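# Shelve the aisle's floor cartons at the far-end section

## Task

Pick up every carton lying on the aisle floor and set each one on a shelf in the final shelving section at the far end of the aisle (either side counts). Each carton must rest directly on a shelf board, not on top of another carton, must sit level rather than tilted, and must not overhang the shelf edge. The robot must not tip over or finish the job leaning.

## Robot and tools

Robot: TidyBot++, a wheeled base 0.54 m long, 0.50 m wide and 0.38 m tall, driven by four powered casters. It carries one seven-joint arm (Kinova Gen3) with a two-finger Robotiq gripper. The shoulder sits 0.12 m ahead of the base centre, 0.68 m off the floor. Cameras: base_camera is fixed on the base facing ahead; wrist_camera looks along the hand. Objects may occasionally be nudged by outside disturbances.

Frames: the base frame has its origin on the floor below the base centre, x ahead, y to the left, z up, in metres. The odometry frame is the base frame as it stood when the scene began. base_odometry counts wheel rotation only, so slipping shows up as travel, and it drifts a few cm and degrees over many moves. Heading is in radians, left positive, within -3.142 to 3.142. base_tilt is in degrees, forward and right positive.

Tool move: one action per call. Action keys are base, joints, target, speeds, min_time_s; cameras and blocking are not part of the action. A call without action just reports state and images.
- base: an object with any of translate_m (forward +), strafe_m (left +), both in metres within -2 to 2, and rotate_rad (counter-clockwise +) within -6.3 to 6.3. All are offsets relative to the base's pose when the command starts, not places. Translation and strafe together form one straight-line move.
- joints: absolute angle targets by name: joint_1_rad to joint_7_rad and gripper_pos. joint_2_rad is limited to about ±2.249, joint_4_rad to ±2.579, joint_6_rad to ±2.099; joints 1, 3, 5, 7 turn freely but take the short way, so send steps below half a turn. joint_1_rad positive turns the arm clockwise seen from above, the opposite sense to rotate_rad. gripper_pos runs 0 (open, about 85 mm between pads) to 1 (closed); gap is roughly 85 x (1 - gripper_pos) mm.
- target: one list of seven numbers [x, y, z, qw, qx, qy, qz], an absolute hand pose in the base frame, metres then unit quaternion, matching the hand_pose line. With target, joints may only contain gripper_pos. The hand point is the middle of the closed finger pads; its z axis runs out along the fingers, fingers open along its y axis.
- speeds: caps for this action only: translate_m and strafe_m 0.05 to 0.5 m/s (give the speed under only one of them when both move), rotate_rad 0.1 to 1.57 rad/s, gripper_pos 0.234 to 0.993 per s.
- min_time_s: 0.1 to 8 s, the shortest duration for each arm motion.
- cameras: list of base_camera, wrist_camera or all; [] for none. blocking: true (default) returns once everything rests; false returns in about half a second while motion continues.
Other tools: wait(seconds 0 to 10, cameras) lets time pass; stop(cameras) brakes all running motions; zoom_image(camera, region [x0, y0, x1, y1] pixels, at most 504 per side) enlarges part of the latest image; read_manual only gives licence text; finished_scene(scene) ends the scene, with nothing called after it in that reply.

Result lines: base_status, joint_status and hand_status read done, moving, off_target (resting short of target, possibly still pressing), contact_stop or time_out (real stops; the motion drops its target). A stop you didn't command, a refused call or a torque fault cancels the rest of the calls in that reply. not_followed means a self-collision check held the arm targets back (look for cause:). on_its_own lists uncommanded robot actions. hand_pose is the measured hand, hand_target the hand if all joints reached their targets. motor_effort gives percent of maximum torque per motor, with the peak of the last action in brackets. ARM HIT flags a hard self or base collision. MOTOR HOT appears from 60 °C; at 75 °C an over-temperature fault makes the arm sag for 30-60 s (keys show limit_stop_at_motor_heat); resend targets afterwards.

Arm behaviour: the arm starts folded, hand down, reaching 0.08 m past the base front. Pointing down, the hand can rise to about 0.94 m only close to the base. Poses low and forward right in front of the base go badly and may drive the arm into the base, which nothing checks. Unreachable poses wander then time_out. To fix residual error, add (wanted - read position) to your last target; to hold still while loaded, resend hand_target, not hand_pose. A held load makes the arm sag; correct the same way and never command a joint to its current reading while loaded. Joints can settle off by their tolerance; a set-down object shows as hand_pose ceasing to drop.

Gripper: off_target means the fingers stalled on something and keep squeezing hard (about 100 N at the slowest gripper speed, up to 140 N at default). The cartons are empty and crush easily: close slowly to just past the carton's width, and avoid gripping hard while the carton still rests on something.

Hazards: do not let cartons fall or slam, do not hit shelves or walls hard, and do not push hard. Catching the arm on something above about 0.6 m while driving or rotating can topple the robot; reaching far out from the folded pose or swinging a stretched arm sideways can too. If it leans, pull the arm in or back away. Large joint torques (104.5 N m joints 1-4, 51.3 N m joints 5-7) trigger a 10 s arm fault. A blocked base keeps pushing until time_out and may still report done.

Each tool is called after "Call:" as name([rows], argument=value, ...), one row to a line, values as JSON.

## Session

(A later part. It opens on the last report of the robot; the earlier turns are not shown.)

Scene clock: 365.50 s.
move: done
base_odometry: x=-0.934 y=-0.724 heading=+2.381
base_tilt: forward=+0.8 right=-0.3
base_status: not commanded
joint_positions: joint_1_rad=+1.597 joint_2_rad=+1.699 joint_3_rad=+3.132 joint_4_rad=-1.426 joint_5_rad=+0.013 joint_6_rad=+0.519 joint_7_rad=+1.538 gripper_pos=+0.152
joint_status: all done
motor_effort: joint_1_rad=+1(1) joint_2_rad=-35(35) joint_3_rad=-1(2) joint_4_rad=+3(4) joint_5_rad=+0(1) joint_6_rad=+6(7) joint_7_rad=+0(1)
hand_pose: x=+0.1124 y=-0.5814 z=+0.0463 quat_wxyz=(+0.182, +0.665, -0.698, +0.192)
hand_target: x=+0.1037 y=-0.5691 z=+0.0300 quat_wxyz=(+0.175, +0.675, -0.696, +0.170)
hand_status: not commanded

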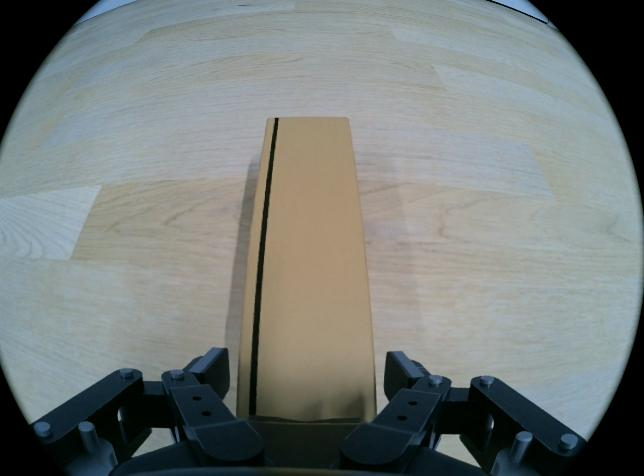

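Call:
move(joints={"joint_2_rad": 1.231, "joint_4_rad": -2.065, "joint_6_rad": 0.722}, min_time_s=2)

Call:
move(joints={"joint_1_rad": 0.1, "gripper_pos": 0.0}, base={"translate_m": 0.861, "strafe_m": -0.1}, speeds={"translate_m": 0.3}, cameras=["all"])

Scene clock: 387.63 s.
move: done
base_odometry: x=-0.934 y=-0.724 heading=+2.381
base_tilt: forward=+0.8 right=-0.3
base_status: not commanded
joint_positions: joint_1_rad=+1.597 joint_2_rad=+1.253 joint_3_rad=+3.132 joint_4_rad=-2.043 joint_5_rad=+0.013 joint_6_rad=+0.673 joint_7_rad=+1.538 gripper_pos=+0.152
joint_status: all done
motor_effort: joint_1_rad=+0(2) joint_2_rad=-30(35) joint_3_rad=-1(2) joint_4_rad=+1(4) joint_5_rad=+0(1) joint_6_rad=+5(7) joint_7_rad=+0(2)
hand_pose: x=+0.1152 y=-0.5056 z=+0.2323 quat_wxyz=(+0.175, +0.668, -0.699, +0.187)
hand_target: x=+0.1053 y=-0.5155 z=+0.2489 quat_wxyz=(+0.201, +0.669, -0.689, +0.195)
hand_status: not commanded
pictures: none

Scene clock: 391.43 s.
move: done
base_odometry: x=-1.488 y=-0.058 heading=+2.380
base_tilt: forward=+0.8 right=-0.3
base_status: done
joint_positions: joint_1_rad=+0.106 joint_2_rad=+1.251 joint_3_rad=+3.140 joint_4_rad=-2.047 joint_5_rad=+0.013 joint_6_rad=+0.681 joint_7_rad=+1.538 gripper_pos=+0.000
joint_status: all done
motor_effort: joint_1_rad=+0(4) joint_2_rad=-30(31) joint_3_rad=-1(3) joint_4_rad=+0(2) joint_5_rad=+0(1) joint_6_rad=+6(6) joint_7_rad=+0(1)
hand_pose: x=+0.6228 y=-0.0488 z=+0.2340 quat_wxyz=(+0.006, +0.964, -0.061, +0.259)
hand_target: x=+0.6323 y=-0.0502 z=+0.2489 quat_wxyz=(+0.014, +0.959, -0.048, +0.280)
hand_status: not commanded
pictures: base_camera, wrist_camera

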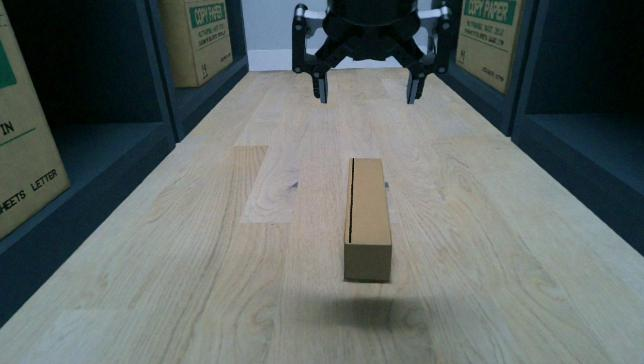

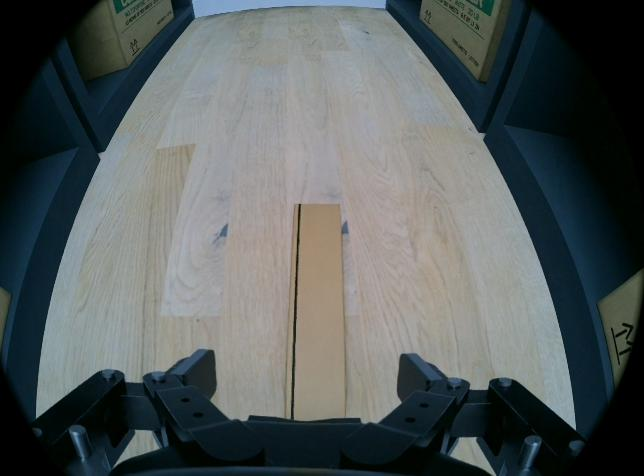

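Call:
move(joints={"joint_2_rad": 1.722, "joint_4_rad": -1.401, "joint_6_rad": 0.475}, base={"translate_m": 0.036, "strafe_m": -0.009}, min_time_s=3, cameras=["all"])

Scene clock: 414.57 s.
move: done
base_odometry: x=-1.508 y=-0.027 heading=+2.380
base_tilt: forward=+0.9 right=-0.3
base_status: done
joint_positions: joint_1_rad=+0.106 joint_2_rad=+1.703 joint_3_rad=+3.140 joint_4_rad=-1.424 joint_5_rad=+0.013 joint_6_rad=+0.522 joint_7_rad=+1.538 gripper_pos=+0.000
joint_status: all done
motor_effort: joint_1_rad=+0(2) joint_2_rad=-34(37) joint_3_rad=-1(2) joint_4_rad=+3(4) joint_5_rad=+0(1) joint_6_rad=+5(8) joint_7_rad=-1(2)
hand_pose: x=+0.6974 y=-0.0571 z=+0.0447 quat_wxyz=(+0.007, +0.962, -0.060, +0.265)
hand_target: x=+0.6856 y=-0.0555 z=+0.0300 quat_wxyz=(+0.012, +0.968, -0.049, +0.244)
hand_status: not commanded
pictures: base_camera, wrist_camera

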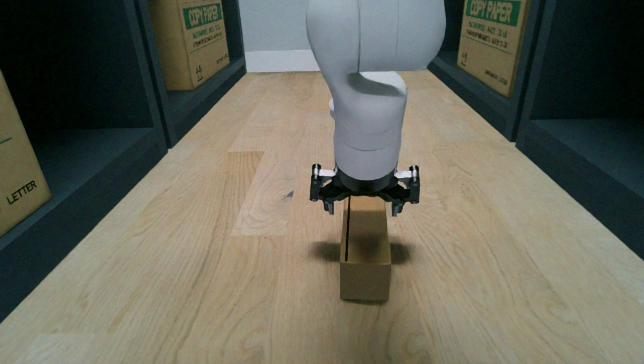

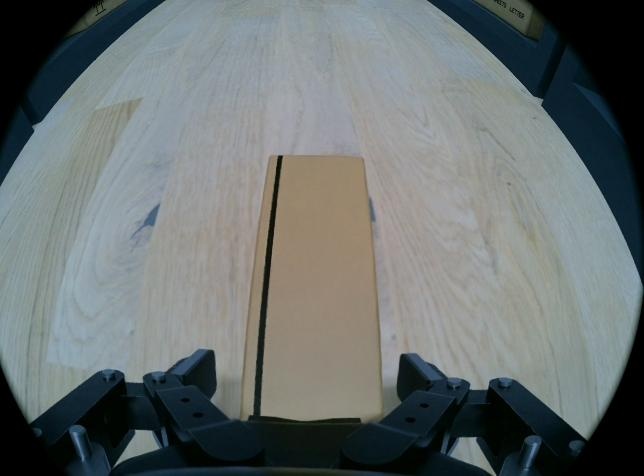

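Call:
move(base={"translate_m": -0.025, "strafe_m": -0.003})

Call:
move(joints={"gripper_pos": 0.36}, speeds={"gripper_pos": 0.234}, cameras=["all"])

Call:
zoom_image(camera="wrist_camera", region=[220, 320, 420, 440])

Scene clock: 437.77 s.
move: done
base_odometry: x=-1.488 y=-0.042 heading=+2.381
base_tilt: forward=+0.8 right=-0.3
base_status: done
joint_positions: joint_1_rad=+0.105 joint_2_rad=+1.710 joint_3_rad=+3.140 joint_4_rad=-1.417 joint_5_rad=+0.013 joint_6_rad=+0.517 joint_7_rad=+1.538 gripper_pos=+0.000
joint_status: not commanded
motor_effort: joint_1_rad=+0(2) joint_2_rad=-34(35) joint_3_rad=-1(2) joint_4_rad=+3(5) joint_5_rad=+0(1) joint_6_rad=+5(7) joint_7_rad=+0(1)
hand_pose: x=+0.6951 y=-0.0565 z=+0.0405 quat_wxyz=(+0.007, +0.963, -0.060, +0.262)
hand_target: x=+0.6856 y=-0.0555 z=+0.0300 quat_wxyz=(+0.012, +0.968, -0.049, +0.244)
hand_status: not commanded
pictures: none

Scene clock: 440.33 s.
move: done
base_odometry: x=-1.488 y=-0.042 heading=+2.381
base_tilt: forward=+0.8 right=-0.3
base_status: not commanded
joint_positions: joint_1_rad=+0.105 joint_2_rad=+1.710 joint_3_rad=+3.140 joint_4_rad=-1.417 joint_5_rad=+0.013 joint_6_rad=+0.517 joint_7_rad=+1.538 gripper_pos=+0.357
joint_status: all done
motor_effort: joint_1_rad=+0(1) joint_2_rad=-29(34) joint_3_rad=-1(1) joint_4_rad=+3(4) joint_5_rad=+0(1) joint_6_rad=+4(6) joint_7_rad=-1(1)
hand_pose: x=+0.6952 y=-0.0565 z=+0.0407 quat_wxyz=(+0.007, +0.963, -0.060, +0.262)
hand_target: x=+0.6856 y=-0.0555 z=+0.0300 quat_wxyz=(+0.012, +0.968, -0.049, +0.244)
hand_status: not commanded
pictures: base_camera, wrist_camera

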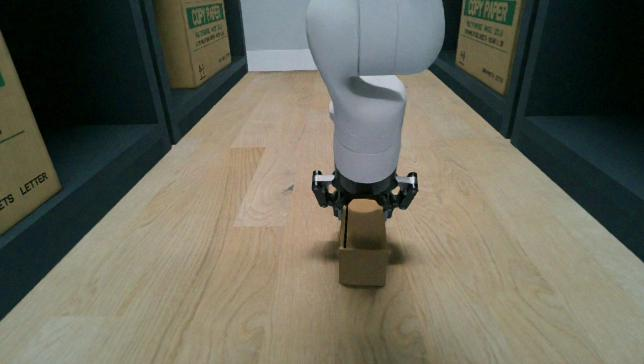

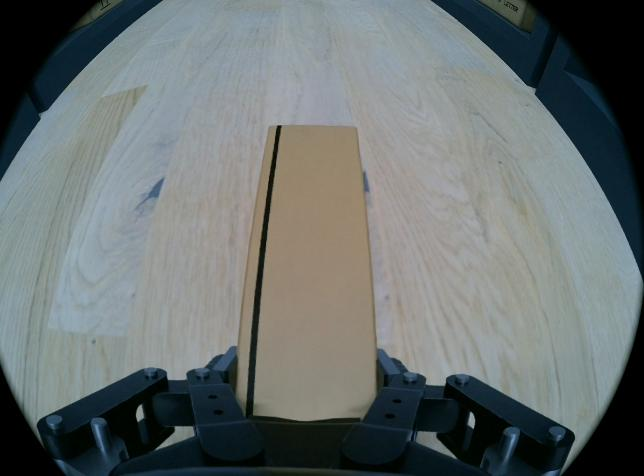

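Scaled by 2.520.

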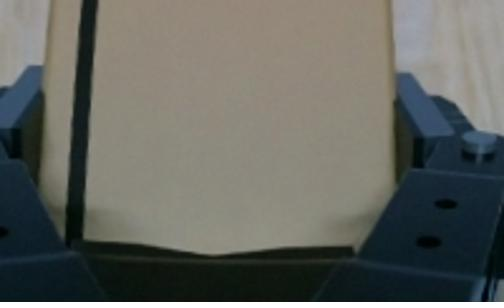

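Call:
move(joints={"gripper_pos": 0.37}, speeds={"gripper_pos": 0.234})

Call:
move(joints={"gripper_pos": 0.378}, speeds={"gripper_pos": 0.234}, cameras=["wrist_camera"])

Call:
zoom_image(camera="wrist_camera", region=[220, 320, 420, 440])

Scene clock: 444.97 s.
move: done
base_odometry: x=-1.488 y=-0.042 heading=+2.381
base_tilt: forward=+0.8 right=-0.3
base_status: not commanded
joint_positions: joint_1_rad=+0.105 joint_2_rad=+1.710 joint_3_rad=+3.140 joint_4_rad=-1.417 joint_5_rad=+0.013 joint_6_rad=+0.517 joint_7_rad=+1.538 gripper_pos=+0.369
joint_status: all done
motor_effort: joint_1_rad=+0(1) joint_2_rad=-28(29) joint_3_rad=-1(1) joint_4_rad=+3(3) joint_5_rad=+0(0) joint_6_rad=+3(4) joint_7_rad=+0(2)
hand_pose: x=+0.6954 y=-0.0565 z=+0.0408 quat_wxyz=(+0.007, +0.963, -0.060, +0.263)
hand_target: x=+0.6856 y=-0.0555 z=+0.0300 quat_wxyz=(+0.012, +0.968, -0.049, +0.244)
hand_status: not commanded
pictures: none

Scene clock: 445.83 s.
move: done
base_odometry: x=-1.488 y=-0.042 heading=+2.381
base_tilt: forward=+0.8 right=-0.3
base_status: not commanded
joint_positions: joint_1_rad=+0.105 joint_2_rad=+1.710 joint_3_rad=+3.140 joint_4_rad=-1.417 joint_5_rad=+0.013 joint_6_rad=+0.517 joint_7_rad=+1.538 gripper_pos=+0.376
joint_status: all done
motor_effort: joint_1_rad=-1(1) joint_2_rad=-28(29) joint_3_rad=-1(1) joint_4_rad=+3(4) joint_5_rad=+0(1) joint_6_rad=+3(4) joint_7_rad=-1(1)
hand_pose: x=+0.6955 y=-0.0565 z=+0.0409 quat_wxyz=(+0.007, +0.963, -0.060, +0.263)
hand_target: x=+0.6856 y=-0.0555 z=+0.0300 quat_wxyz=(+0.012, +0.968, -0.049, +0.244)
hand_status: not commanded

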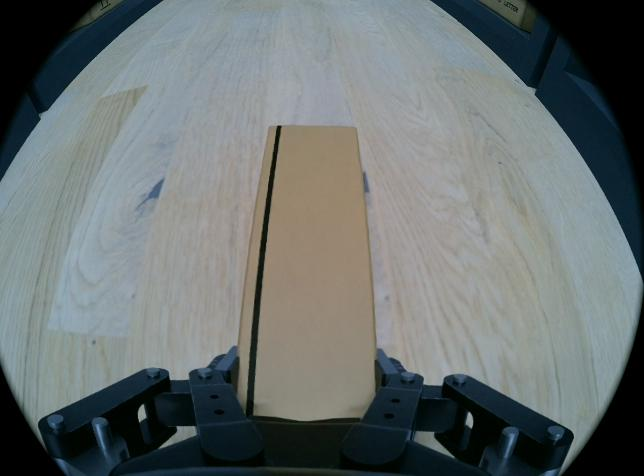

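Scaled by 2.520.

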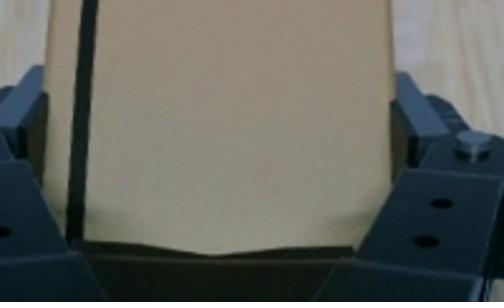

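Call:
move(joints={"gripper_pos": 0.386}, speeds={"gripper_pos": 0.234})

Call:
move(joints={"joint_2_rad": 1.63, "joint_4_rad": -1.46}, min_time_s=2.5, cameras=["all"])

Scene clock: 449.87 s.
move: done
base_odometry: x=-1.488 y=-0.042 heading=+2.381
base_tilt: forward=+0.8 right=-0.3
base_status: not commanded
joint_positions: joint_1_rad=+0.105 joint_2_rad=+1.710 joint_3_rad=+3.140 joint_4_rad=-1.417 joint_5_rad=+0.013 joint_6_rad=+0.517 joint_7_rad=+1.538 gripper_pos=+0.380
joint_status: all done
motor_effort: joint_1_rad=+0(1) joint_2_rad=-28(28) joint_3_rad=-1(1) joint_4_rad=+3(3) joint_5_rad=+0(1) joint_6_rad=+4(4) joint_7_rad=-1(1)
hand_pose: x=+0.6955 y=-0.0565 z=+0.0409 quat_wxyz=(+0.007, +0.963, -0.060, +0.263)
hand_target: x=+0.6856 y=-0.0555 z=+0.0300 quat_wxyz=(+0.012, +0.968, -0.049, +0.244)
hand_status: not commanded
pictures: none

Scene clock: 452.67 s.
move: done
base_odometry: x=-1.488 y=-0.042 heading=+2.381
base_tilt: forward=+0.8 right=-0.3
base_status: not commanded
joint_positions: joint_1_rad=+0.105 joint_2_rad=+1.663 joint_3_rad=+3.140 joint_4_rad=-1.436 joint_5_rad=+0.013 joint_6_rad=+0.516 joint_7_rad=+1.538 gripper_pos=+0.380
joint_status: all done
motor_effort: joint_1_rad=+0(1) joint_2_rad=-35(36) joint_3_rad=-1(1) joint_4_rad=+3(5) joint_5_rad=+0(1) joint_6_rad=+6(7) joint_7_rad=+0(2)
hand_pose: x=+0.7133 y=-0.0584 z=+0.0650 quat_wxyz=(+0.008, +0.959, -0.060, +0.276)
hand_target: x=+0.7089 y=-0.0578 z=+0.0738 quat_wxyz=(+0.013, +0.964, -0.049, +0.260)
hand_status: not commanded
pictures: base_camera, wrist_camera

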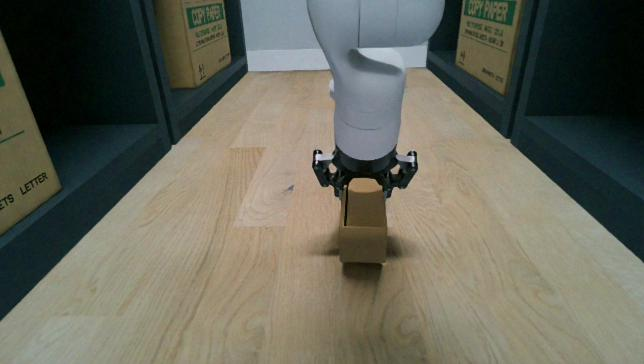

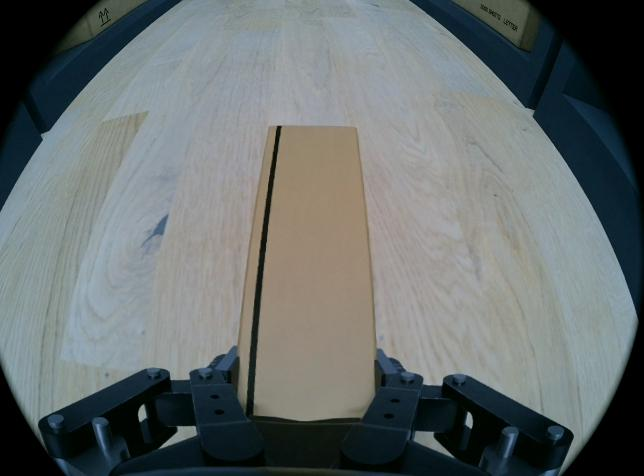

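Call:
zoom_image(camera="base_camera", region=[0, 0, 322, 364])

Call:
zoom_image(camera="base_camera", region=[322, 0, 644, 364])

Scaled by 1.385.

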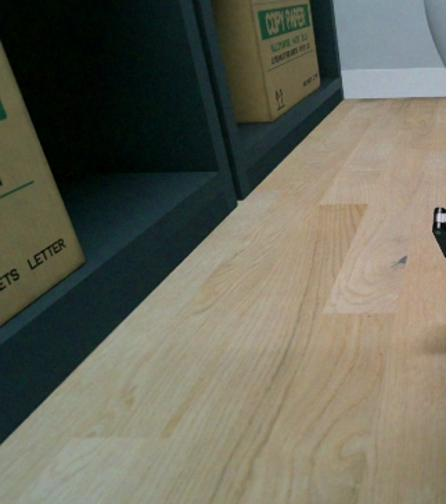

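Scaled by 1.385.

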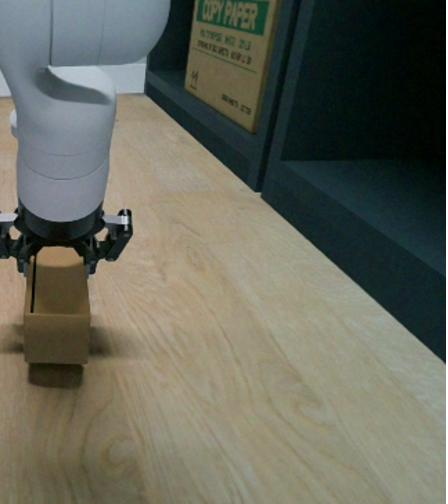

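Call:
move(joints={"joint_1_rad": 0.0, "joint_2_rad": 0.083, "joint_4_rad": -2.145, "joint_6_rad": -0.428}, min_time_s=4)

Call:
move(base={"translate_m": 1.12, "strafe_m": -0.06, "rotate_rad": -0.024}, speeds={"translate_m": 0.3}, cameras=["all"])

Scene clock: 500.47 s.
Motor temperatures (°C): [35 39 33 35 38 37 36]
move: done
base_odometry: x=-1.488 y=-0.042 heading=+2.381
base_tilt: forward=+0.8 right=-0.3
base_status: not commanded
joint_positions: joint_1_rad=+0.013 joint_2_rad=+0.098 joint_3_rad=+3.140 joint_4_rad=-2.115 joint_5_rad=+0.013 joint_6_rad=-0.381 joint_7_rad=+1.538 gripper_pos=+0.380
joint_status: all done
motor_effort: joint_1_rad=+0(2) joint_2_rad=-17(39) joint_3_rad=-1(1) joint_4_rad=+14(15) joint_5_rad=+0(1) joint_6_rad=+6(8) joint_7_rad=+0(2)
hand_pose: x=+0.5741 y=-0.0055 z=+0.6466 quat_wxyz=(+0.001, +0.963, -0.016, +0.271)
hand_target: x=+0.5481 y=+0.0013 z=+0.6338 quat_wxyz=(+0.000, +0.971, +0.000, +0.240)
hand_status: not commanded
pictures: none

Scene clock: 505.03 s.
move: done
base_odometry: x=-2.258 y=+0.774 heading=+2.356
base_tilt: forward=+0.8 right=-0.3
base_status: done
joint_positions: joint_1_rad=+0.007 joint_2_rad=+0.093 joint_3_rad=+3.140 joint_4_rad=-2.121 joint_5_rad=+0.013 joint_6_rad=-0.388 joint_7_rad=+1.538 gripper_pos=+0.380
joint_status: not commanded
motor_effort: joint_1_rad=+0(2) joint_2_rad=-17(19) joint_3_rad=-1(2) joint_4_rad=+14(16) joint_5_rad=+0(1) joint_6_rad=+5(7) joint_7_rad=-1(1)
hand_pose: x=+0.5697 y=-0.0030 z=+0.6453 quat_wxyz=(+0.001, +0.964, -0.013, +0.267)
hand_target: x=+0.5481 y=+0.0013 z=+0.6338 quat_wxyz=(+0.000, +0.971, +0.000, +0.240)
hand_status: not commanded
pictures: base_camera, wrist_camera

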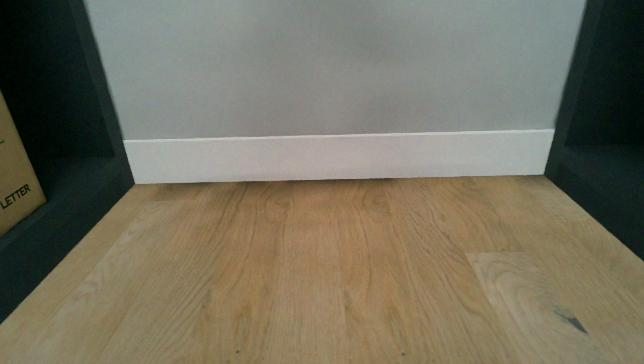

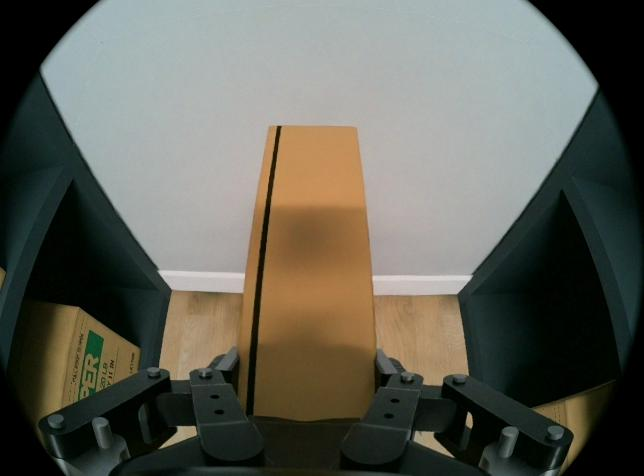

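Call:
move(joints={"joint_1_rad": 0.7}, min_time_s=2.5, cameras=["wrist_camera"])

Scene clock: 522.67 s.
move: done
base_odometry: x=-2.258 y=+0.774 heading=+2.356
base_tilt: forward=+0.8 right=-0.3
base_status: not commanded
joint_positions: joint_1_rad=+0.691 joint_2_rad=+0.093 joint_3_rad=+3.140 joint_4_rad=-2.121 joint_5_rad=+0.013 joint_6_rad=-0.388 joint_7_rad=+1.538 gripper_pos=+0.380
joint_status: all done
motor_effort: joint_1_rad=+0(2) joint_2_rad=-17(17) joint_3_rad=-1(1) joint_4_rad=+14(15) joint_5_rad=+0(1) joint_6_rad=+6(7) joint_7_rad=-1(1)
hand_pose: x=+0.4664 y=-0.2871 z=+0.6453 quat_wxyz=(+0.090, +0.903, -0.336, +0.251)
hand_target: x=+0.4480 y=-0.2754 z=+0.6338 quat_wxyz=(+0.082, +0.912, -0.333, +0.226)
hand_status: not commanded

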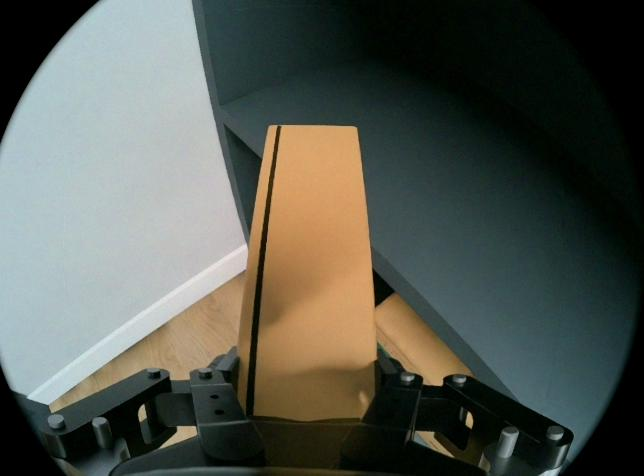

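Call:
move(joints={"joint_1_rad": 1.57}, min_time_s=3, cameras=["wrist_camera"])

Scene clock: 543.53 s.
move: done
base_odometry: x=-2.258 y=+0.774 heading=+2.356
base_tilt: forward=+0.8 right=-0.3
base_status: not commanded
joint_positions: joint_1_rad=+1.561 joint_2_rad=+0.093 joint_3_rad=+3.140 joint_4_rad=-2.121 joint_5_rad=+0.013 joint_6_rad=-0.388 joint_7_rad=+1.538 gripper_pos=+0.380
joint_status: all done
motor_effort: joint_1_rad=-1(1) joint_2_rad=-17(17) joint_3_rad=+0(1) joint_4_rad=+14(15) joint_5_rad=+0(1) joint_6_rad=+6(7) joint_7_rad=-1(1)
hand_pose: x=+0.1236 y=-0.4507 z=+0.6453 quat_wxyz=(+0.187, +0.678, -0.685, +0.190)
hand_target: x=+0.1207 y=-0.4291 z=+0.6338 quat_wxyz=(+0.170, +0.686, -0.686, +0.170)
hand_status: not commanded

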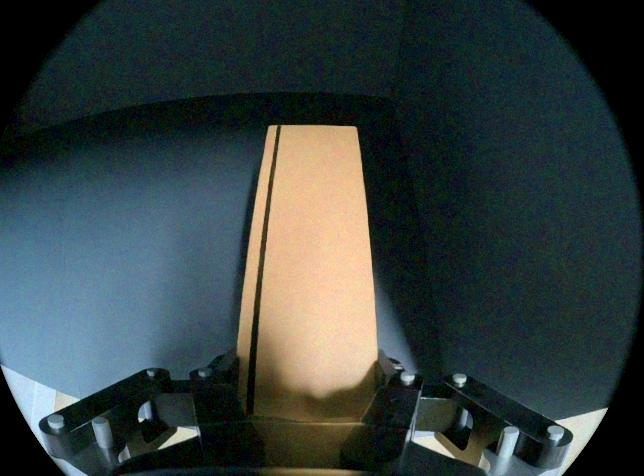

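Call:
move(joints={"joint_2_rad": 0.221, "joint_4_rad": -2.243, "joint_6_rad": -0.147}, min_time_s=2)

Call:
move(joints={"joint_2_rad": 0.43, "joint_4_rad": -1.866, "joint_6_rad": -0.355}, min_time_s=2.5, cameras=["wrist_camera"])

Scene clock: 551.13 s.
move: done
base_odometry: x=-2.258 y=+0.774 heading=+2.356
base_tilt: forward=+0.8 right=-0.3
base_status: not commanded
joint_positions: joint_1_rad=+1.561 joint_2_rad=+0.206 joint_3_rad=+3.140 joint_4_rad=-2.214 joint_5_rad=+0.013 joint_6_rad=-0.198 joint_7_rad=+1.538 gripper_pos=+0.380
joint_status: all done
motor_effort: joint_1_rad=+0(2) joint_2_rad=-18(19) joint_3_rad=+0(1) joint_4_rad=+12(15) joint_5_rad=+0(1) joint_6_rad=+5(7) joint_7_rad=-1(2)
hand_pose: x=+0.1243 y=-0.4493 z=+0.5879 quat_wxyz=(+0.181, +0.680, -0.686, +0.185)
hand_target: x=+0.1207 y=-0.4469 z=+0.5789 quat_wxyz=(+0.185, +0.682, -0.682, +0.186)
hand_status: not commanded
pictures: none

Scene clock: 553.93 s.
move: done
base_odometry: x=-2.258 y=+0.774 heading=+2.357
base_tilt: forward=+0.8 right=-0.3
base_status: not commanded
joint_positions: joint_1_rad=+1.561 joint_2_rad=+0.413 joint_3_rad=+3.140 joint_4_rad=-1.898 joint_5_rad=+0.013 joint_6_rad=-0.309 joint_7_rad=+1.538 gripper_pos=+0.380
joint_status: all done
motor_effort: joint_1_rad=+0(2) joint_2_rad=-26(26) joint_3_rad=-1(1) joint_4_rad=+13(15) joint_5_rad=+0(1) joint_6_rad=+6(7) joint_7_rad=-1(2)
hand_pose: x=+0.1250 y=-0.5558 z=+0.5853 quat_wxyz=(+0.181, +0.680, -0.687, +0.184)
hand_target: x=+0.1208 y=-0.5573 z=+0.5812 quat_wxyz=(+0.172, +0.686, -0.686, +0.172)
hand_status: not commanded

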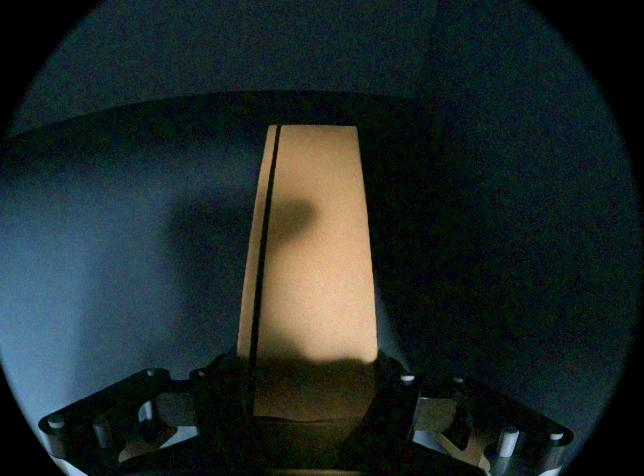

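Call:
move(joints={"joint_2_rad": 0.483, "joint_4_rad": -1.954, "joint_6_rad": -0.173}, min_time_s=2, cameras=["wrist_camera"])

Call:
zoom_image(camera="wrist_camera", region=[200, 90, 480, 420])

Scene clock: 561.30 s.
move: done
base_odometry: x=-2.258 y=+0.774 heading=+2.357
base_tilt: forward=+0.8 right=-0.3
base_status: not commanded
joint_positions: joint_1_rad=+1.562 joint_2_rad=+0.434 joint_3_rad=+3.140 joint_4_rad=-1.922 joint_5_rad=+0.013 joint_6_rad=-0.239 joint_7_rad=+1.538 gripper_pos=+0.380
joint_status: all done
motor_effort: joint_1_rad=-1(2) joint_2_rad=-15(26) joint_3_rad=-1(1) joint_4_rad=+13(15) joint_5_rad=+0(1) joint_6_rad=+8(9) joint_7_rad=+0(1)
hand_pose: x=+0.1250 y=-0.5612 z=+0.5753 quat_wxyz=(+0.189, +0.677, -0.684, +0.193)
hand_target: x=+0.1208 y=-0.5568 z=+0.5466 quat_wxyz=(+0.186, +0.682, -0.682, +0.186)
hand_status: not commanded

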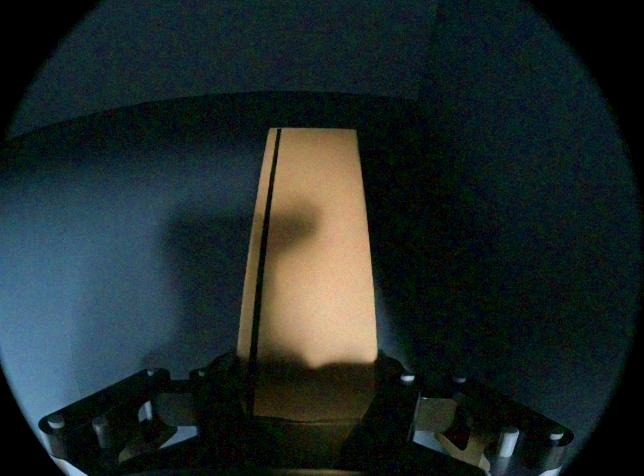

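Scaled by 1.527.

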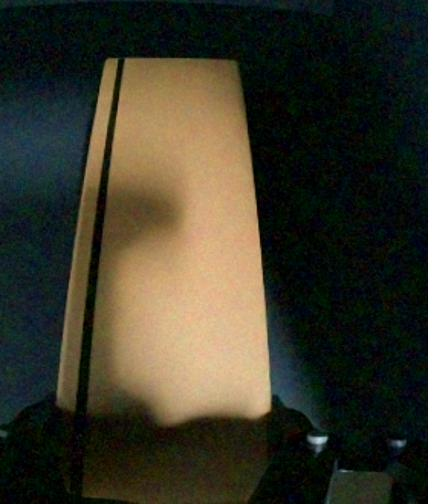

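Call:
move(joints={"joint_2_rad": 0.45, "joint_6_rad": -0.29}, min_time_s=1, cameras=["wrist_camera"])

Scene clock: 571.80 s.
move: done
base_odometry: x=-2.258 y=+0.774 heading=+2.357
base_tilt: forward=+0.8 right=-0.3
base_status: not commanded
joint_positions: joint_1_rad=+1.562 joint_2_rad=+0.433 joint_3_rad=+3.140 joint_4_rad=-1.922 joint_5_rad=+0.013 joint_6_rad=-0.240 joint_7_rad=+1.538 gripper_pos=+0.380
joint_status: all done
motor_effort: joint_1_rad=-1(2) joint_2_rad=-18(20) joint_3_rad=-1(1) joint_4_rad=+11(13) joint_5_rad=+0(0) joint_6_rad=+5(9) joint_7_rad=+0(1)
hand_pose: x=+0.1250 y=-0.5608 z=+0.5755 quat_wxyz=(+0.189, +0.677, -0.684, +0.193)
hand_target: x=+0.1208 y=-0.5292 z=+0.5474 quat_wxyz=(+0.157, +0.689, -0.689, +0.157)
hand_status: not commanded

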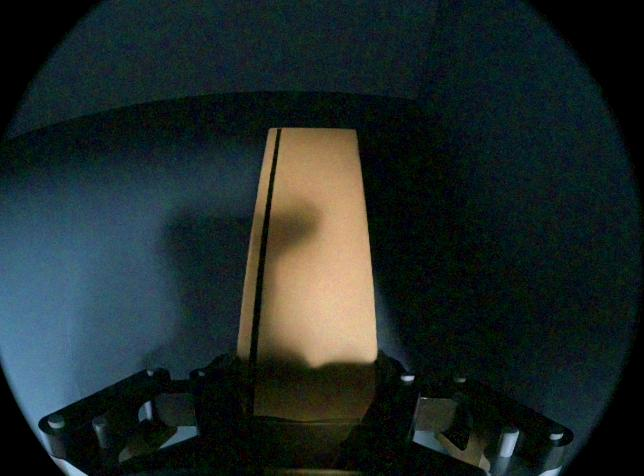

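Call:
move(joints={"gripper_pos": 0.15}, speeds={"gripper_pos": 0.234}, cameras=["wrist_camera"])

Scene clock: 578.60 s.
move: done
base_odometry: x=-2.258 y=+0.774 heading=+2.357
base_tilt: forward=+0.8 right=-0.3
base_status: not commanded
joint_positions: joint_1_rad=+1.562 joint_2_rad=+0.437 joint_3_rad=+3.140 joint_4_rad=-1.933 joint_5_rad=+0.013 joint_6_rad=-0.254 joint_7_rad=+1.538 gripper_pos=+0.152
joint_status: all done
motor_effort: joint_1_rad=+0(1) joint_2_rad=-25(26) joint_3_rad=-1(1) joint_4_rad=+12(13) joint_5_rad=+0(0) joint_6_rad=+6(6) joint_7_rad=-1(1)
hand_pose: x=+0.1248 y=-0.5513 z=+0.5673 quat_wxyz=(+0.179, +0.680, -0.687, +0.183)
hand_target: x=+0.1208 y=-0.5292 z=+0.5474 quat_wxyz=(+0.157, +0.689, -0.689, +0.157)
hand_status: not commanded

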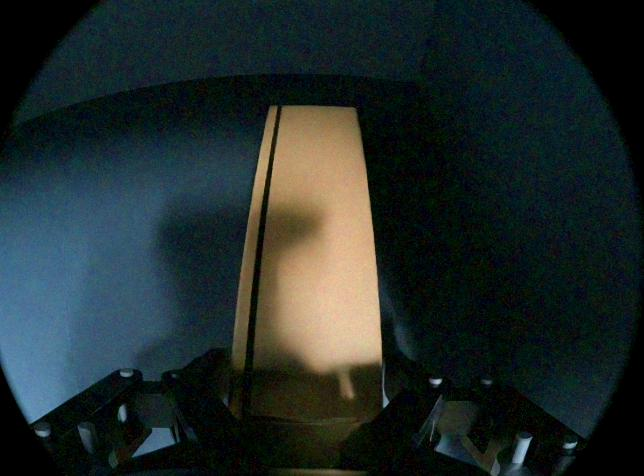

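Call:
move(joints={"joint_2_rad": 0.083, "joint_4_rad": -2.145, "joint_6_rad": -0.428}, min_time_s=2.5, cameras=["wrist_camera"])

Scene clock: 585.53 s.
move: done
base_odometry: x=-2.258 y=+0.774 heading=+2.357
base_tilt: forward=+0.8 right=-0.3
base_status: not commanded
joint_positions: joint_1_rad=+1.562 joint_2_rad=+0.100 joint_3_rad=+3.140 joint_4_rad=-2.114 joint_5_rad=+0.013 joint_6_rad=-0.382 joint_7_rad=+1.538 gripper_pos=+0.152
joint_status: all done
motor_effort: joint_1_rad=+0(1) joint_2_rad=-17(27) joint_3_rad=+0(1) joint_4_rad=+14(15) joint_5_rad=+0(0) joint_6_rad=+6(7) joint_7_rad=-1(1)
hand_pose: x=+0.1234 y=-0.4551 z=+0.6460 quat_wxyz=(+0.190, +0.677, -0.685, +0.192)
hand_target: x=+0.1207 y=-0.4291 z=+0.6338 quat_wxyz=(+0.170, +0.686, -0.686, +0.170)
hand_status: not commanded

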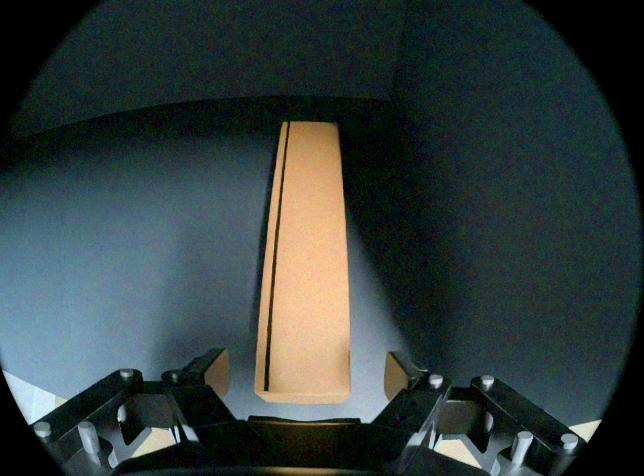

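Call:
zoom_image(camera="wrist_camera", region=[380, 330, 644, 476])

Call:
zoom_image(camera="wrist_camera", region=[0, 330, 264, 476])

Scaled by 1.909.

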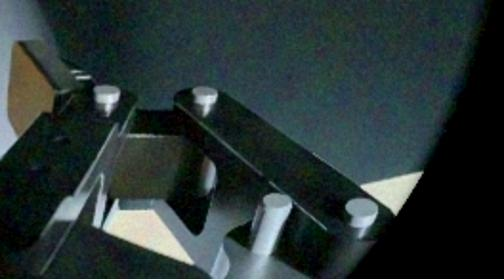

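Scaled by 1.909.

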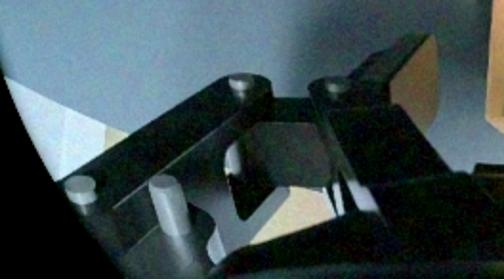

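Call:
move(joints={"joint_1_rad": 0.0, "gripper_pos": 0.0}, min_time_s=2)

Call:
move(base={"translate_m": -1.75})

Call:
move(base={"translate_m": -0.245, "strafe_m": 0.125, "rotate_rad": 0.024}, joints={"joint_1_rad": 1.6}, cameras=["all"])

Scene clock: 608.67 s.
move: done
base_odometry: x=-2.258 y=+0.774 heading=+2.357
base_tilt: forward=+0.8 right=-0.3
base_status: not commanded
joint_positions: joint_1_rad=+0.011 joint_2_rad=+0.100 joint_3_rad=+3.140 joint_4_rad=-2.114 joint_5_rad=+0.013 joint_6_rad=-0.382 joint_7_rad=+1.538 gripper_pos=+0.000
joint_status: all done
motor_effort: joint_1_rad=+0(2) joint_2_rad=-16(17) joint_3_rad=-1(2) joint_4_rad=+13(14) joint_5_rad=+0(1) joint_6_rad=+6(7) joint_7_rad=+0(2)
hand_pose: x=+0.5741 y=-0.0045 z=+0.6460 quat_wxyz=(+0.001, +0.963, -0.015, +0.270)
hand_target: x=+0.5481 y=+0.0013 z=+0.6338 quat_wxyz=(+0.000, +0.971, +0.000, +0.240)
hand_status: not commanded
pictures: none

Scene clock: 612.77 s.
move: done
base_odometry: x=-1.020 y=-0.463 heading=+2.357
base_tilt: forward=+0.8 right=-0.3
base_status: done
joint_positions: joint_1_rad=+0.008 joint_2_rad=+0.088 joint_3_rad=+3.140 joint_4_rad=-2.122 joint_5_rad=+0.013 joint_6_rad=-0.388 joint_7_rad=+1.538 gripper_pos=+0.000
joint_status: not commanded
motor_effort: joint_1_rad=+0(2) joint_2_rad=-16(19) joint_3_rad=+0(2) joint_4_rad=+14(15) joint_5_rad=+0(1) joint_6_rad=+6(7) joint_7_rad=-1(1)
hand_pose: x=+0.5693 y=-0.0033 z=+0.6471 quat_wxyz=(+0.001, +0.963, -0.014, +0.269)
hand_target: x=+0.5481 y=+0.0013 z=+0.6338 quat_wxyz=(+0.000, +0.971, +0.000, +0.240)
hand_status: not commanded
pictures: none

Scene clock: 615.60 s.
move: done
base_odometry: x=-0.935 y=-0.724 heading=+2.381
base_tilt: forward=+0.8 right=-0.3
base_status: done
joint_positions: joint_1_rad=+1.589 joint_2_rad=+0.085 joint_3_rad=+3.140 joint_4_rad=-2.123 joint_5_rad=+0.013 joint_6_rad=-0.390 joint_7_rad=+1.538 gripper_pos=+0.000
joint_status: all done
motor_effort: joint_1_rad=+1(2) joint_2_rad=-17(18) joint_3_rad=-1(2) joint_4_rad=+14(16) joint_5_rad=+0(1) joint_6_rad=+6(6) joint_7_rad=+0(1)
hand_pose: x=+0.1110 y=-0.4494 z=+0.6476 quat_wxyz=(+0.191, +0.668, -0.694, +0.188)
hand_target: x=+0.1078 y=-0.4289 z=+0.6338 quat_wxyz=(+0.172, +0.676, -0.697, +0.168)
hand_status: not commanded
pictures: base_camera, wrist_camera

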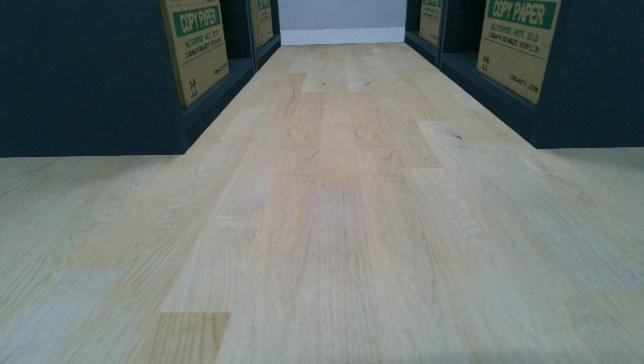

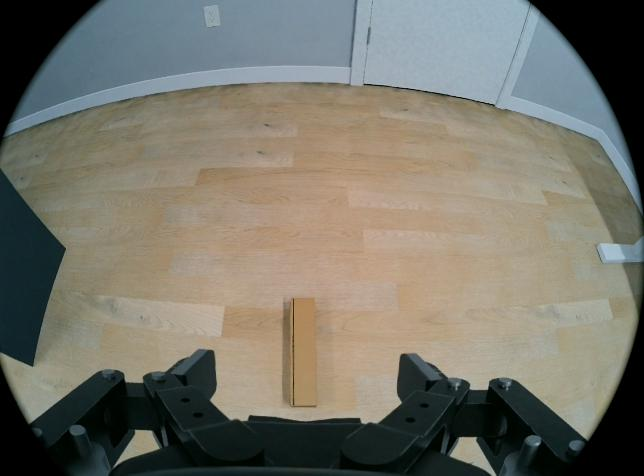

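Call:
move(joints={"joint_2_rad": 1.35, "joint_4_rad": -1.75, "joint_6_rad": 0.43}, min_time_s=3, cameras=["wrist_camera"])

Scene clock: 623.77 s.
move: done
base_odometry: x=-0.935 y=-0.724 heading=+2.381
base_tilt: forward=+0.8 right=-0.3
base_status: not commanded
joint_positions: joint_1_rad=+1.589 joint_2_rad=+1.337 joint_3_rad=+3.140 joint_4_rad=-1.774 joint_5_rad=+0.013 joint_6_rad=+0.382 joint_7_rad=+1.538 gripper_pos=+0.000
joint_status: all done
motor_effort: joint_1_rad=+0(2) joint_2_rad=-33(36) joint_3_rad=-1(1) joint_4_rad=+3(15) joint_5_rad=+0(1) joint_6_rad=+5(6) joint_7_rad=-1(1)
hand_pose: x=+0.1126 y=-0.5433 z=+0.1797 quat_wxyz=(+0.142, +0.679, -0.705, +0.147)
hand_target: x=+0.1038 y=-0.5649 z=+0.1826 quat_wxyz=(+0.168, +0.677, -0.698, +0.163)
hand_status: not commanded

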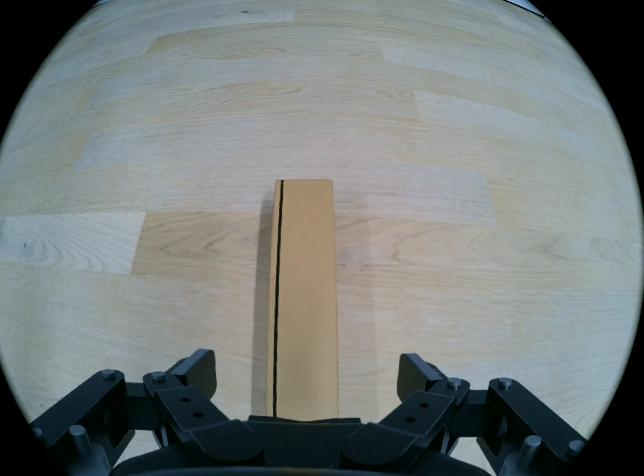

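Call:
move(joints={"joint_2_rad": 1.724, "joint_4_rad": -1.396, "joint_6_rad": 0.565}, min_time_s=3, cameras=["wrist_camera"])

Scene clock: 629.47 s.
move: done
base_odometry: x=-0.935 y=-0.724 heading=+2.381
base_tilt: forward=+0.8 right=-0.3
base_status: not commanded
joint_positions: joint_1_rad=+1.589 joint_2_rad=+1.704 joint_3_rad=+3.140 joint_4_rad=-1.419 joint_5_rad=+0.013 joint_6_rad=+0.517 joint_7_rad=+1.538 gripper_pos=+0.000
joint_status: all done
motor_effort: joint_1_rad=-1(2) joint_2_rad=-34(36) joint_3_rad=-1(1) joint_4_rad=+3(4) joint_5_rad=-1(1) joint_6_rad=+6(7) joint_7_rad=-1(2)
hand_pose: x=+0.1124 y=-0.5816 z=+0.0440 quat_wxyz=(+0.184, +0.669, -0.695, +0.190)
hand_target: x=+0.1030 y=-0.5947 z=+0.0441 quat_wxyz=(+0.207, +0.667, -0.687, +0.202)
hand_status: not commanded

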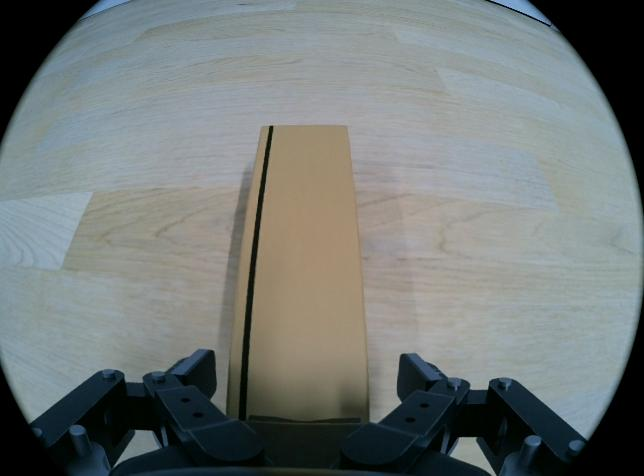

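Call:
move(base={"translate_m": 0.004}, joints={"gripper_pos": 0.35}, speeds={"gripper_pos": 0.234})

Call:
move(joints={"gripper_pos": 0.375}, speeds={"gripper_pos": 0.234})

Call:
move(joints={"gripper_pos": 0.39}, speeds={"gripper_pos": 0.234}, cameras=["wrist_camera"])

Scene clock: 636.97 s.
move: done
base_odometry: x=-0.938 y=-0.721 heading=+2.381
base_tilt: forward=+0.8 right=-0.3
base_status: done
joint_positions: joint_1_rad=+1.593 joint_2_rad=+1.704 joint_3_rad=+3.140 joint_4_rad=-1.419 joint_5_rad=+0.013 joint_6_rad=+0.520 joint_7_rad=+1.538 gripper_pos=+0.349
joint_status: all done
motor_effort: joint_1_rad=+1(3) joint_2_rad=-33(35) joint_3_rad=-1(2) joint_4_rad=+3(4) joint_5_rad=+0(1) joint_6_rad=+5(7) joint_7_rad=+0(2)
hand_pose: x=+0.1102 y=-0.5824 z=+0.0445 quat_wxyz=(+0.186, +0.667, -0.696, +0.191)
hand_target: x=+0.1030 y=-0.5947 z=+0.0441 quat_wxyz=(+0.207, +0.667, -0.687, +0.202)
hand_status: not commanded
pictures: none

Scene clock: 637.97 s.
move: done
base_odometry: x=-0.938 y=-0.721 heading=+2.381
base_tilt: forward=+0.8 right=-0.3
base_status: not commanded
joint_positions: joint_1_rad=+1.593 joint_2_rad=+1.704 joint_3_rad=+3.140 joint_4_rad=-1.419 joint_5_rad=+0.013 joint_6_rad=+0.522 joint_7_rad=+1.538 gripper_pos=+0.373
joint_status: all done
motor_effort: joint_1_rad=+0(1) joint_2_rad=-32(33) joint_3_rad=-1(1) joint_4_rad=+3(4) joint_5_rad=+0(1) joint_6_rad=+5(6) joint_7_rad=+0(2)
hand_pose: x=+0.1102 y=-0.5830 z=+0.0448 quat_wxyz=(+0.186, +0.667, -0.695, +0.191)
hand_target: x=+0.1030 y=-0.5947 z=+0.0441 quat_wxyz=(+0.207, +0.667, -0.687, +0.202)
hand_status: not commanded
pictures: none

Scene clock: 638.83 s.
move: done
base_odometry: x=-0.938 y=-0.721 heading=+2.381
base_tilt: forward=+0.8 right=-0.3
base_status: not commanded
joint_positions: joint_1_rad=+1.593 joint_2_rad=+1.704 joint_3_rad=+3.140 joint_4_rad=-1.419 joint_5_rad=+0.013 joint_6_rad=+0.523 joint_7_rad=+1.538 gripper_pos=+0.384
joint_status: all done
motor_effort: joint_1_rad=+0(1) joint_2_rad=-31(32) joint_3_rad=-1(1) joint_4_rad=+3(4) joint_5_rad=+0(1) joint_6_rad=+5(6) joint_7_rad=+0(1)
hand_pose: x=+0.1102 y=-0.5833 z=+0.0450 quat_wxyz=(+0.187, +0.667, -0.695, +0.192)
hand_target: x=+0.1030 y=-0.5947 z=+0.0441 quat_wxyz=(+0.207, +0.667, -0.687, +0.202)
hand_status: not commanded

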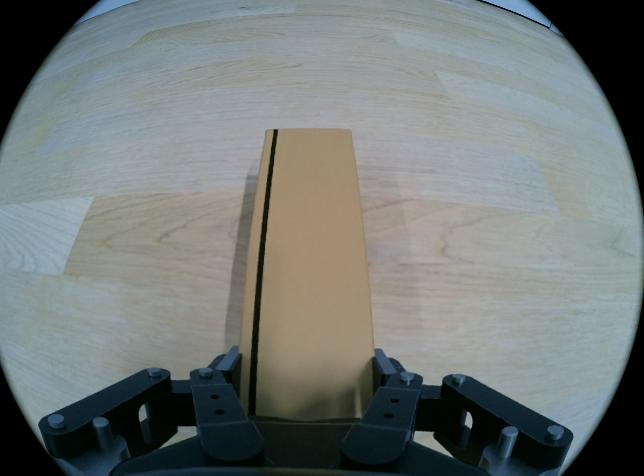

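Call:
move(joints={"joint_2_rad": 1.65, "joint_4_rad": -1.43}, min_time_s=1.5)

Call:
move(joints={"joint_2_rad": 0.083, "joint_4_rad": -2.145, "joint_6_rad": -0.428}, min_time_s=4, cameras=["wrist_camera"])

Call:
move(base={"translate_m": 0.245, "strafe_m": -0.12, "rotate_rad": -0.024}, joints={"joint_1_rad": 0.0}, min_time_s=3.5, cameras=["all"])

Scene clock: 650.33 s.
move: done
base_odometry: x=-0.938 y=-0.721 heading=+2.381
base_tilt: forward=+0.8 right=-0.3
base_status: not commanded
joint_positions: joint_1_rad=+1.593 joint_2_rad=+1.679 joint_3_rad=+3.140 joint_4_rad=-1.419 joint_5_rad=+0.013 joint_6_rad=+0.523 joint_7_rad=+1.538 gripper_pos=+0.384
joint_status: all done
motor_effort: joint_1_rad=+0(1) joint_2_rad=-35(36) joint_3_rad=-1(1) joint_4_rad=+3(5) joint_5_rad=+0(1) joint_6_rad=+7(7) joint_7_rad=+0(2)
hand_pose: x=+0.1099 y=-0.5988 z=+0.0595 quat_wxyz=(+0.195, +0.665, -0.693, +0.200)
hand_target: x=+0.1022 y=-0.6211 z=+0.0826 quat_wxyz=(+0.221, +0.663, -0.683, +0.215)
hand_status: not commanded
pictures: none

Scene clock: 654.63 s.
move: done
base_odometry: x=-0.938 y=-0.721 heading=+2.381
base_tilt: forward=+0.8 right=-0.3
base_status: not commanded
joint_positions: joint_1_rad=+1.593 joint_2_rad=+0.098 joint_3_rad=+3.140 joint_4_rad=-2.115 joint_5_rad=+0.013 joint_6_rad=-0.380 joint_7_rad=+1.538 gripper_pos=+0.384
joint_status: all done
motor_effort: joint_1_rad=+0(1) joint_2_rad=-17(39) joint_3_rad=-1(1) joint_4_rad=+14(15) joint_5_rad=+0(1) joint_6_rad=+6(8) joint_7_rad=+0(1)
hand_pose: x=+0.1093 y=-0.4551 z=+0.6465 quat_wxyz=(+0.193, +0.666, -0.695, +0.190)
hand_target: x=+0.1078 y=-0.4289 z=+0.6338 quat_wxyz=(+0.172, +0.676, -0.697, +0.168)
hand_status: not commanded

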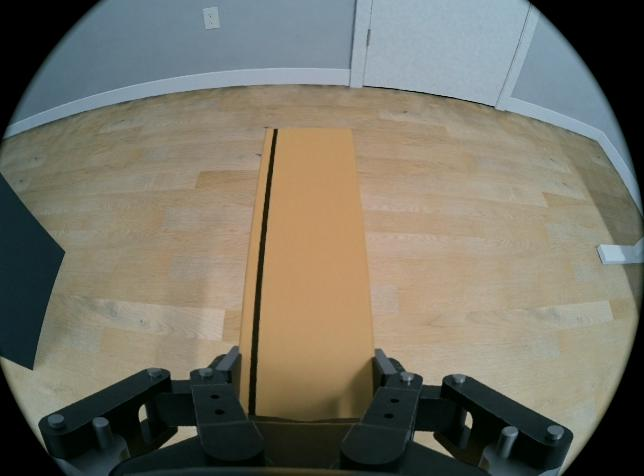

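Scene clock: 658.43 s.
move: done
base_odometry: x=-1.033 y=-0.465 heading=+2.357
base_tilt: forward=+0.8 right=-0.3
base_status: done
joint_positions: joint_1_rad=+0.010 joint_2_rad=+0.097 joint_3_rad=+3.145 joint_4_rad=-2.117 joint_5_rad=+0.013 joint_6_rad=-0.385 joint_7_rad=+1.538 gripper_pos=+0.384
joint_status: all done
motor_effort: joint_1_rad=+0(3) joint_2_rad=-17(19) joint_3_rad=-1(3) joint_4_rad=+14(16) joint_5_rad=+0(1) joint_6_rad=+6(7) joint_7_rad=+0(1)
hand_pose: x=+0.5717 y=-0.0064 z=+0.6454 quat_wxyz=(+0.002, +0.963, -0.017, +0.268)
hand_target: x=+0.5481 y=+0.0013 z=+0.6338 quat_wxyz=(+0.000, +0.971, +0.000, +0.240)
hand_status: not commanded
pictures: base_camera, wrist_camera

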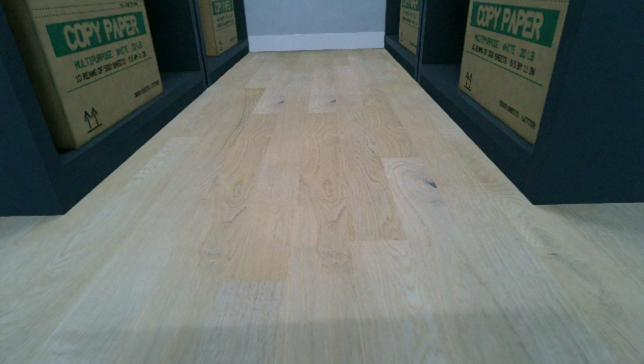

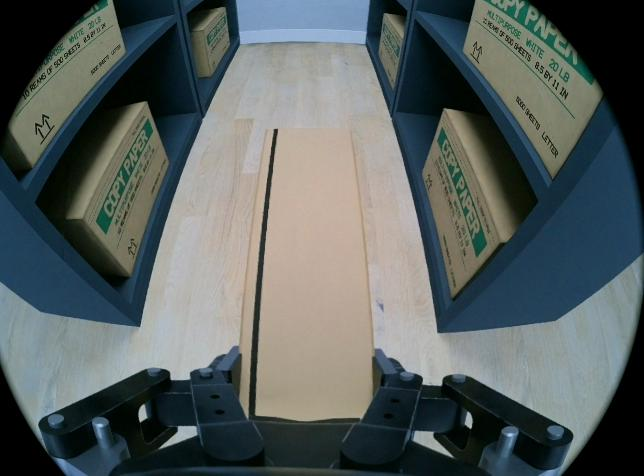

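Call:
move(base={"translate_m": 1.853, "strafe_m": -0.011}, speeds={"translate_m": 0.4}, cameras=["base_camera"])

Call:
move(joints={"joint_1_rad": 1.57}, min_time_s=4, cameras=["wrist_camera"])

Scene clock: 667.07 s.
move: done
base_odometry: x=-2.336 y=+0.853 heading=+2.356
base_tilt: forward=+0.8 right=-0.3
base_status: done
joint_positions: joint_1_rad=+0.010 joint_2_rad=+0.091 joint_3_rad=+3.145 joint_4_rad=-2.122 joint_5_rad=+0.013 joint_6_rad=-0.389 joint_7_rad=+1.538 gripper_pos=+0.384
joint_status: not commanded
motor_effort: joint_1_rad=-1(1) joint_2_rad=-16(19) joint_3_rad=-1(1) joint_4_rad=+15(16) joint_5_rad=+0(1) joint_6_rad=+6(7) joint_7_rad=-1(1)
hand_pose: x=+0.5688 y=-0.0063 z=+0.6452 quat_wxyz=(+0.002, +0.964, -0.017, +0.266)
hand_target: x=+0.5481 y=+0.0013 z=+0.6338 quat_wxyz=(+0.000, +0.971, +0.000, +0.240)
hand_status: not commanded

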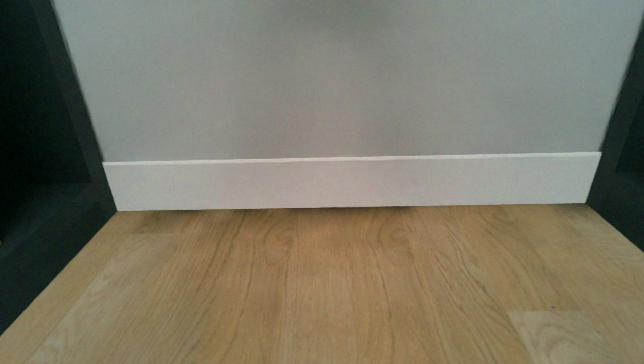

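Scene clock: 671.37 s.
move: done
base_odometry: x=-2.336 y=+0.853 heading=+2.356
base_tilt: forward=+0.8 right=-0.3
base_status: not commanded
joint_positions: joint_1_rad=+1.560 joint_2_rad=+0.091 joint_3_rad=+3.145 joint_4_rad=-2.122 joint_5_rad=+0.013 joint_6_rad=-0.389 joint_7_rad=+1.538 gripper_pos=+0.384
joint_status: all done
motor_effort: joint_1_rad=+0(2) joint_2_rad=-17(17) joint_3_rad=-1(1) joint_4_rad=+15(15) joint_5_rad=+0(1) joint_6_rad=+5(7) joint_7_rad=-1(2)
hand_pose: x=+0.1221 y=-0.4498 z=+0.6452 quat_wxyz=(+0.188, +0.677, -0.686, +0.189)
hand_target: x=+0.1207 y=-0.4291 z=+0.6338 quat_wxyz=(+0.170, +0.686, -0.686, +0.170)
hand_status: not commanded

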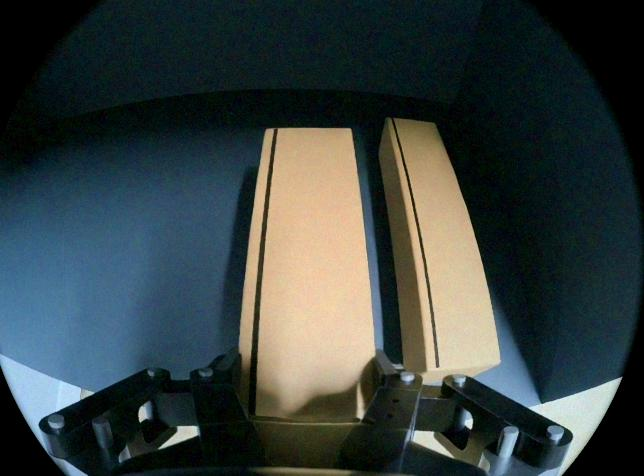

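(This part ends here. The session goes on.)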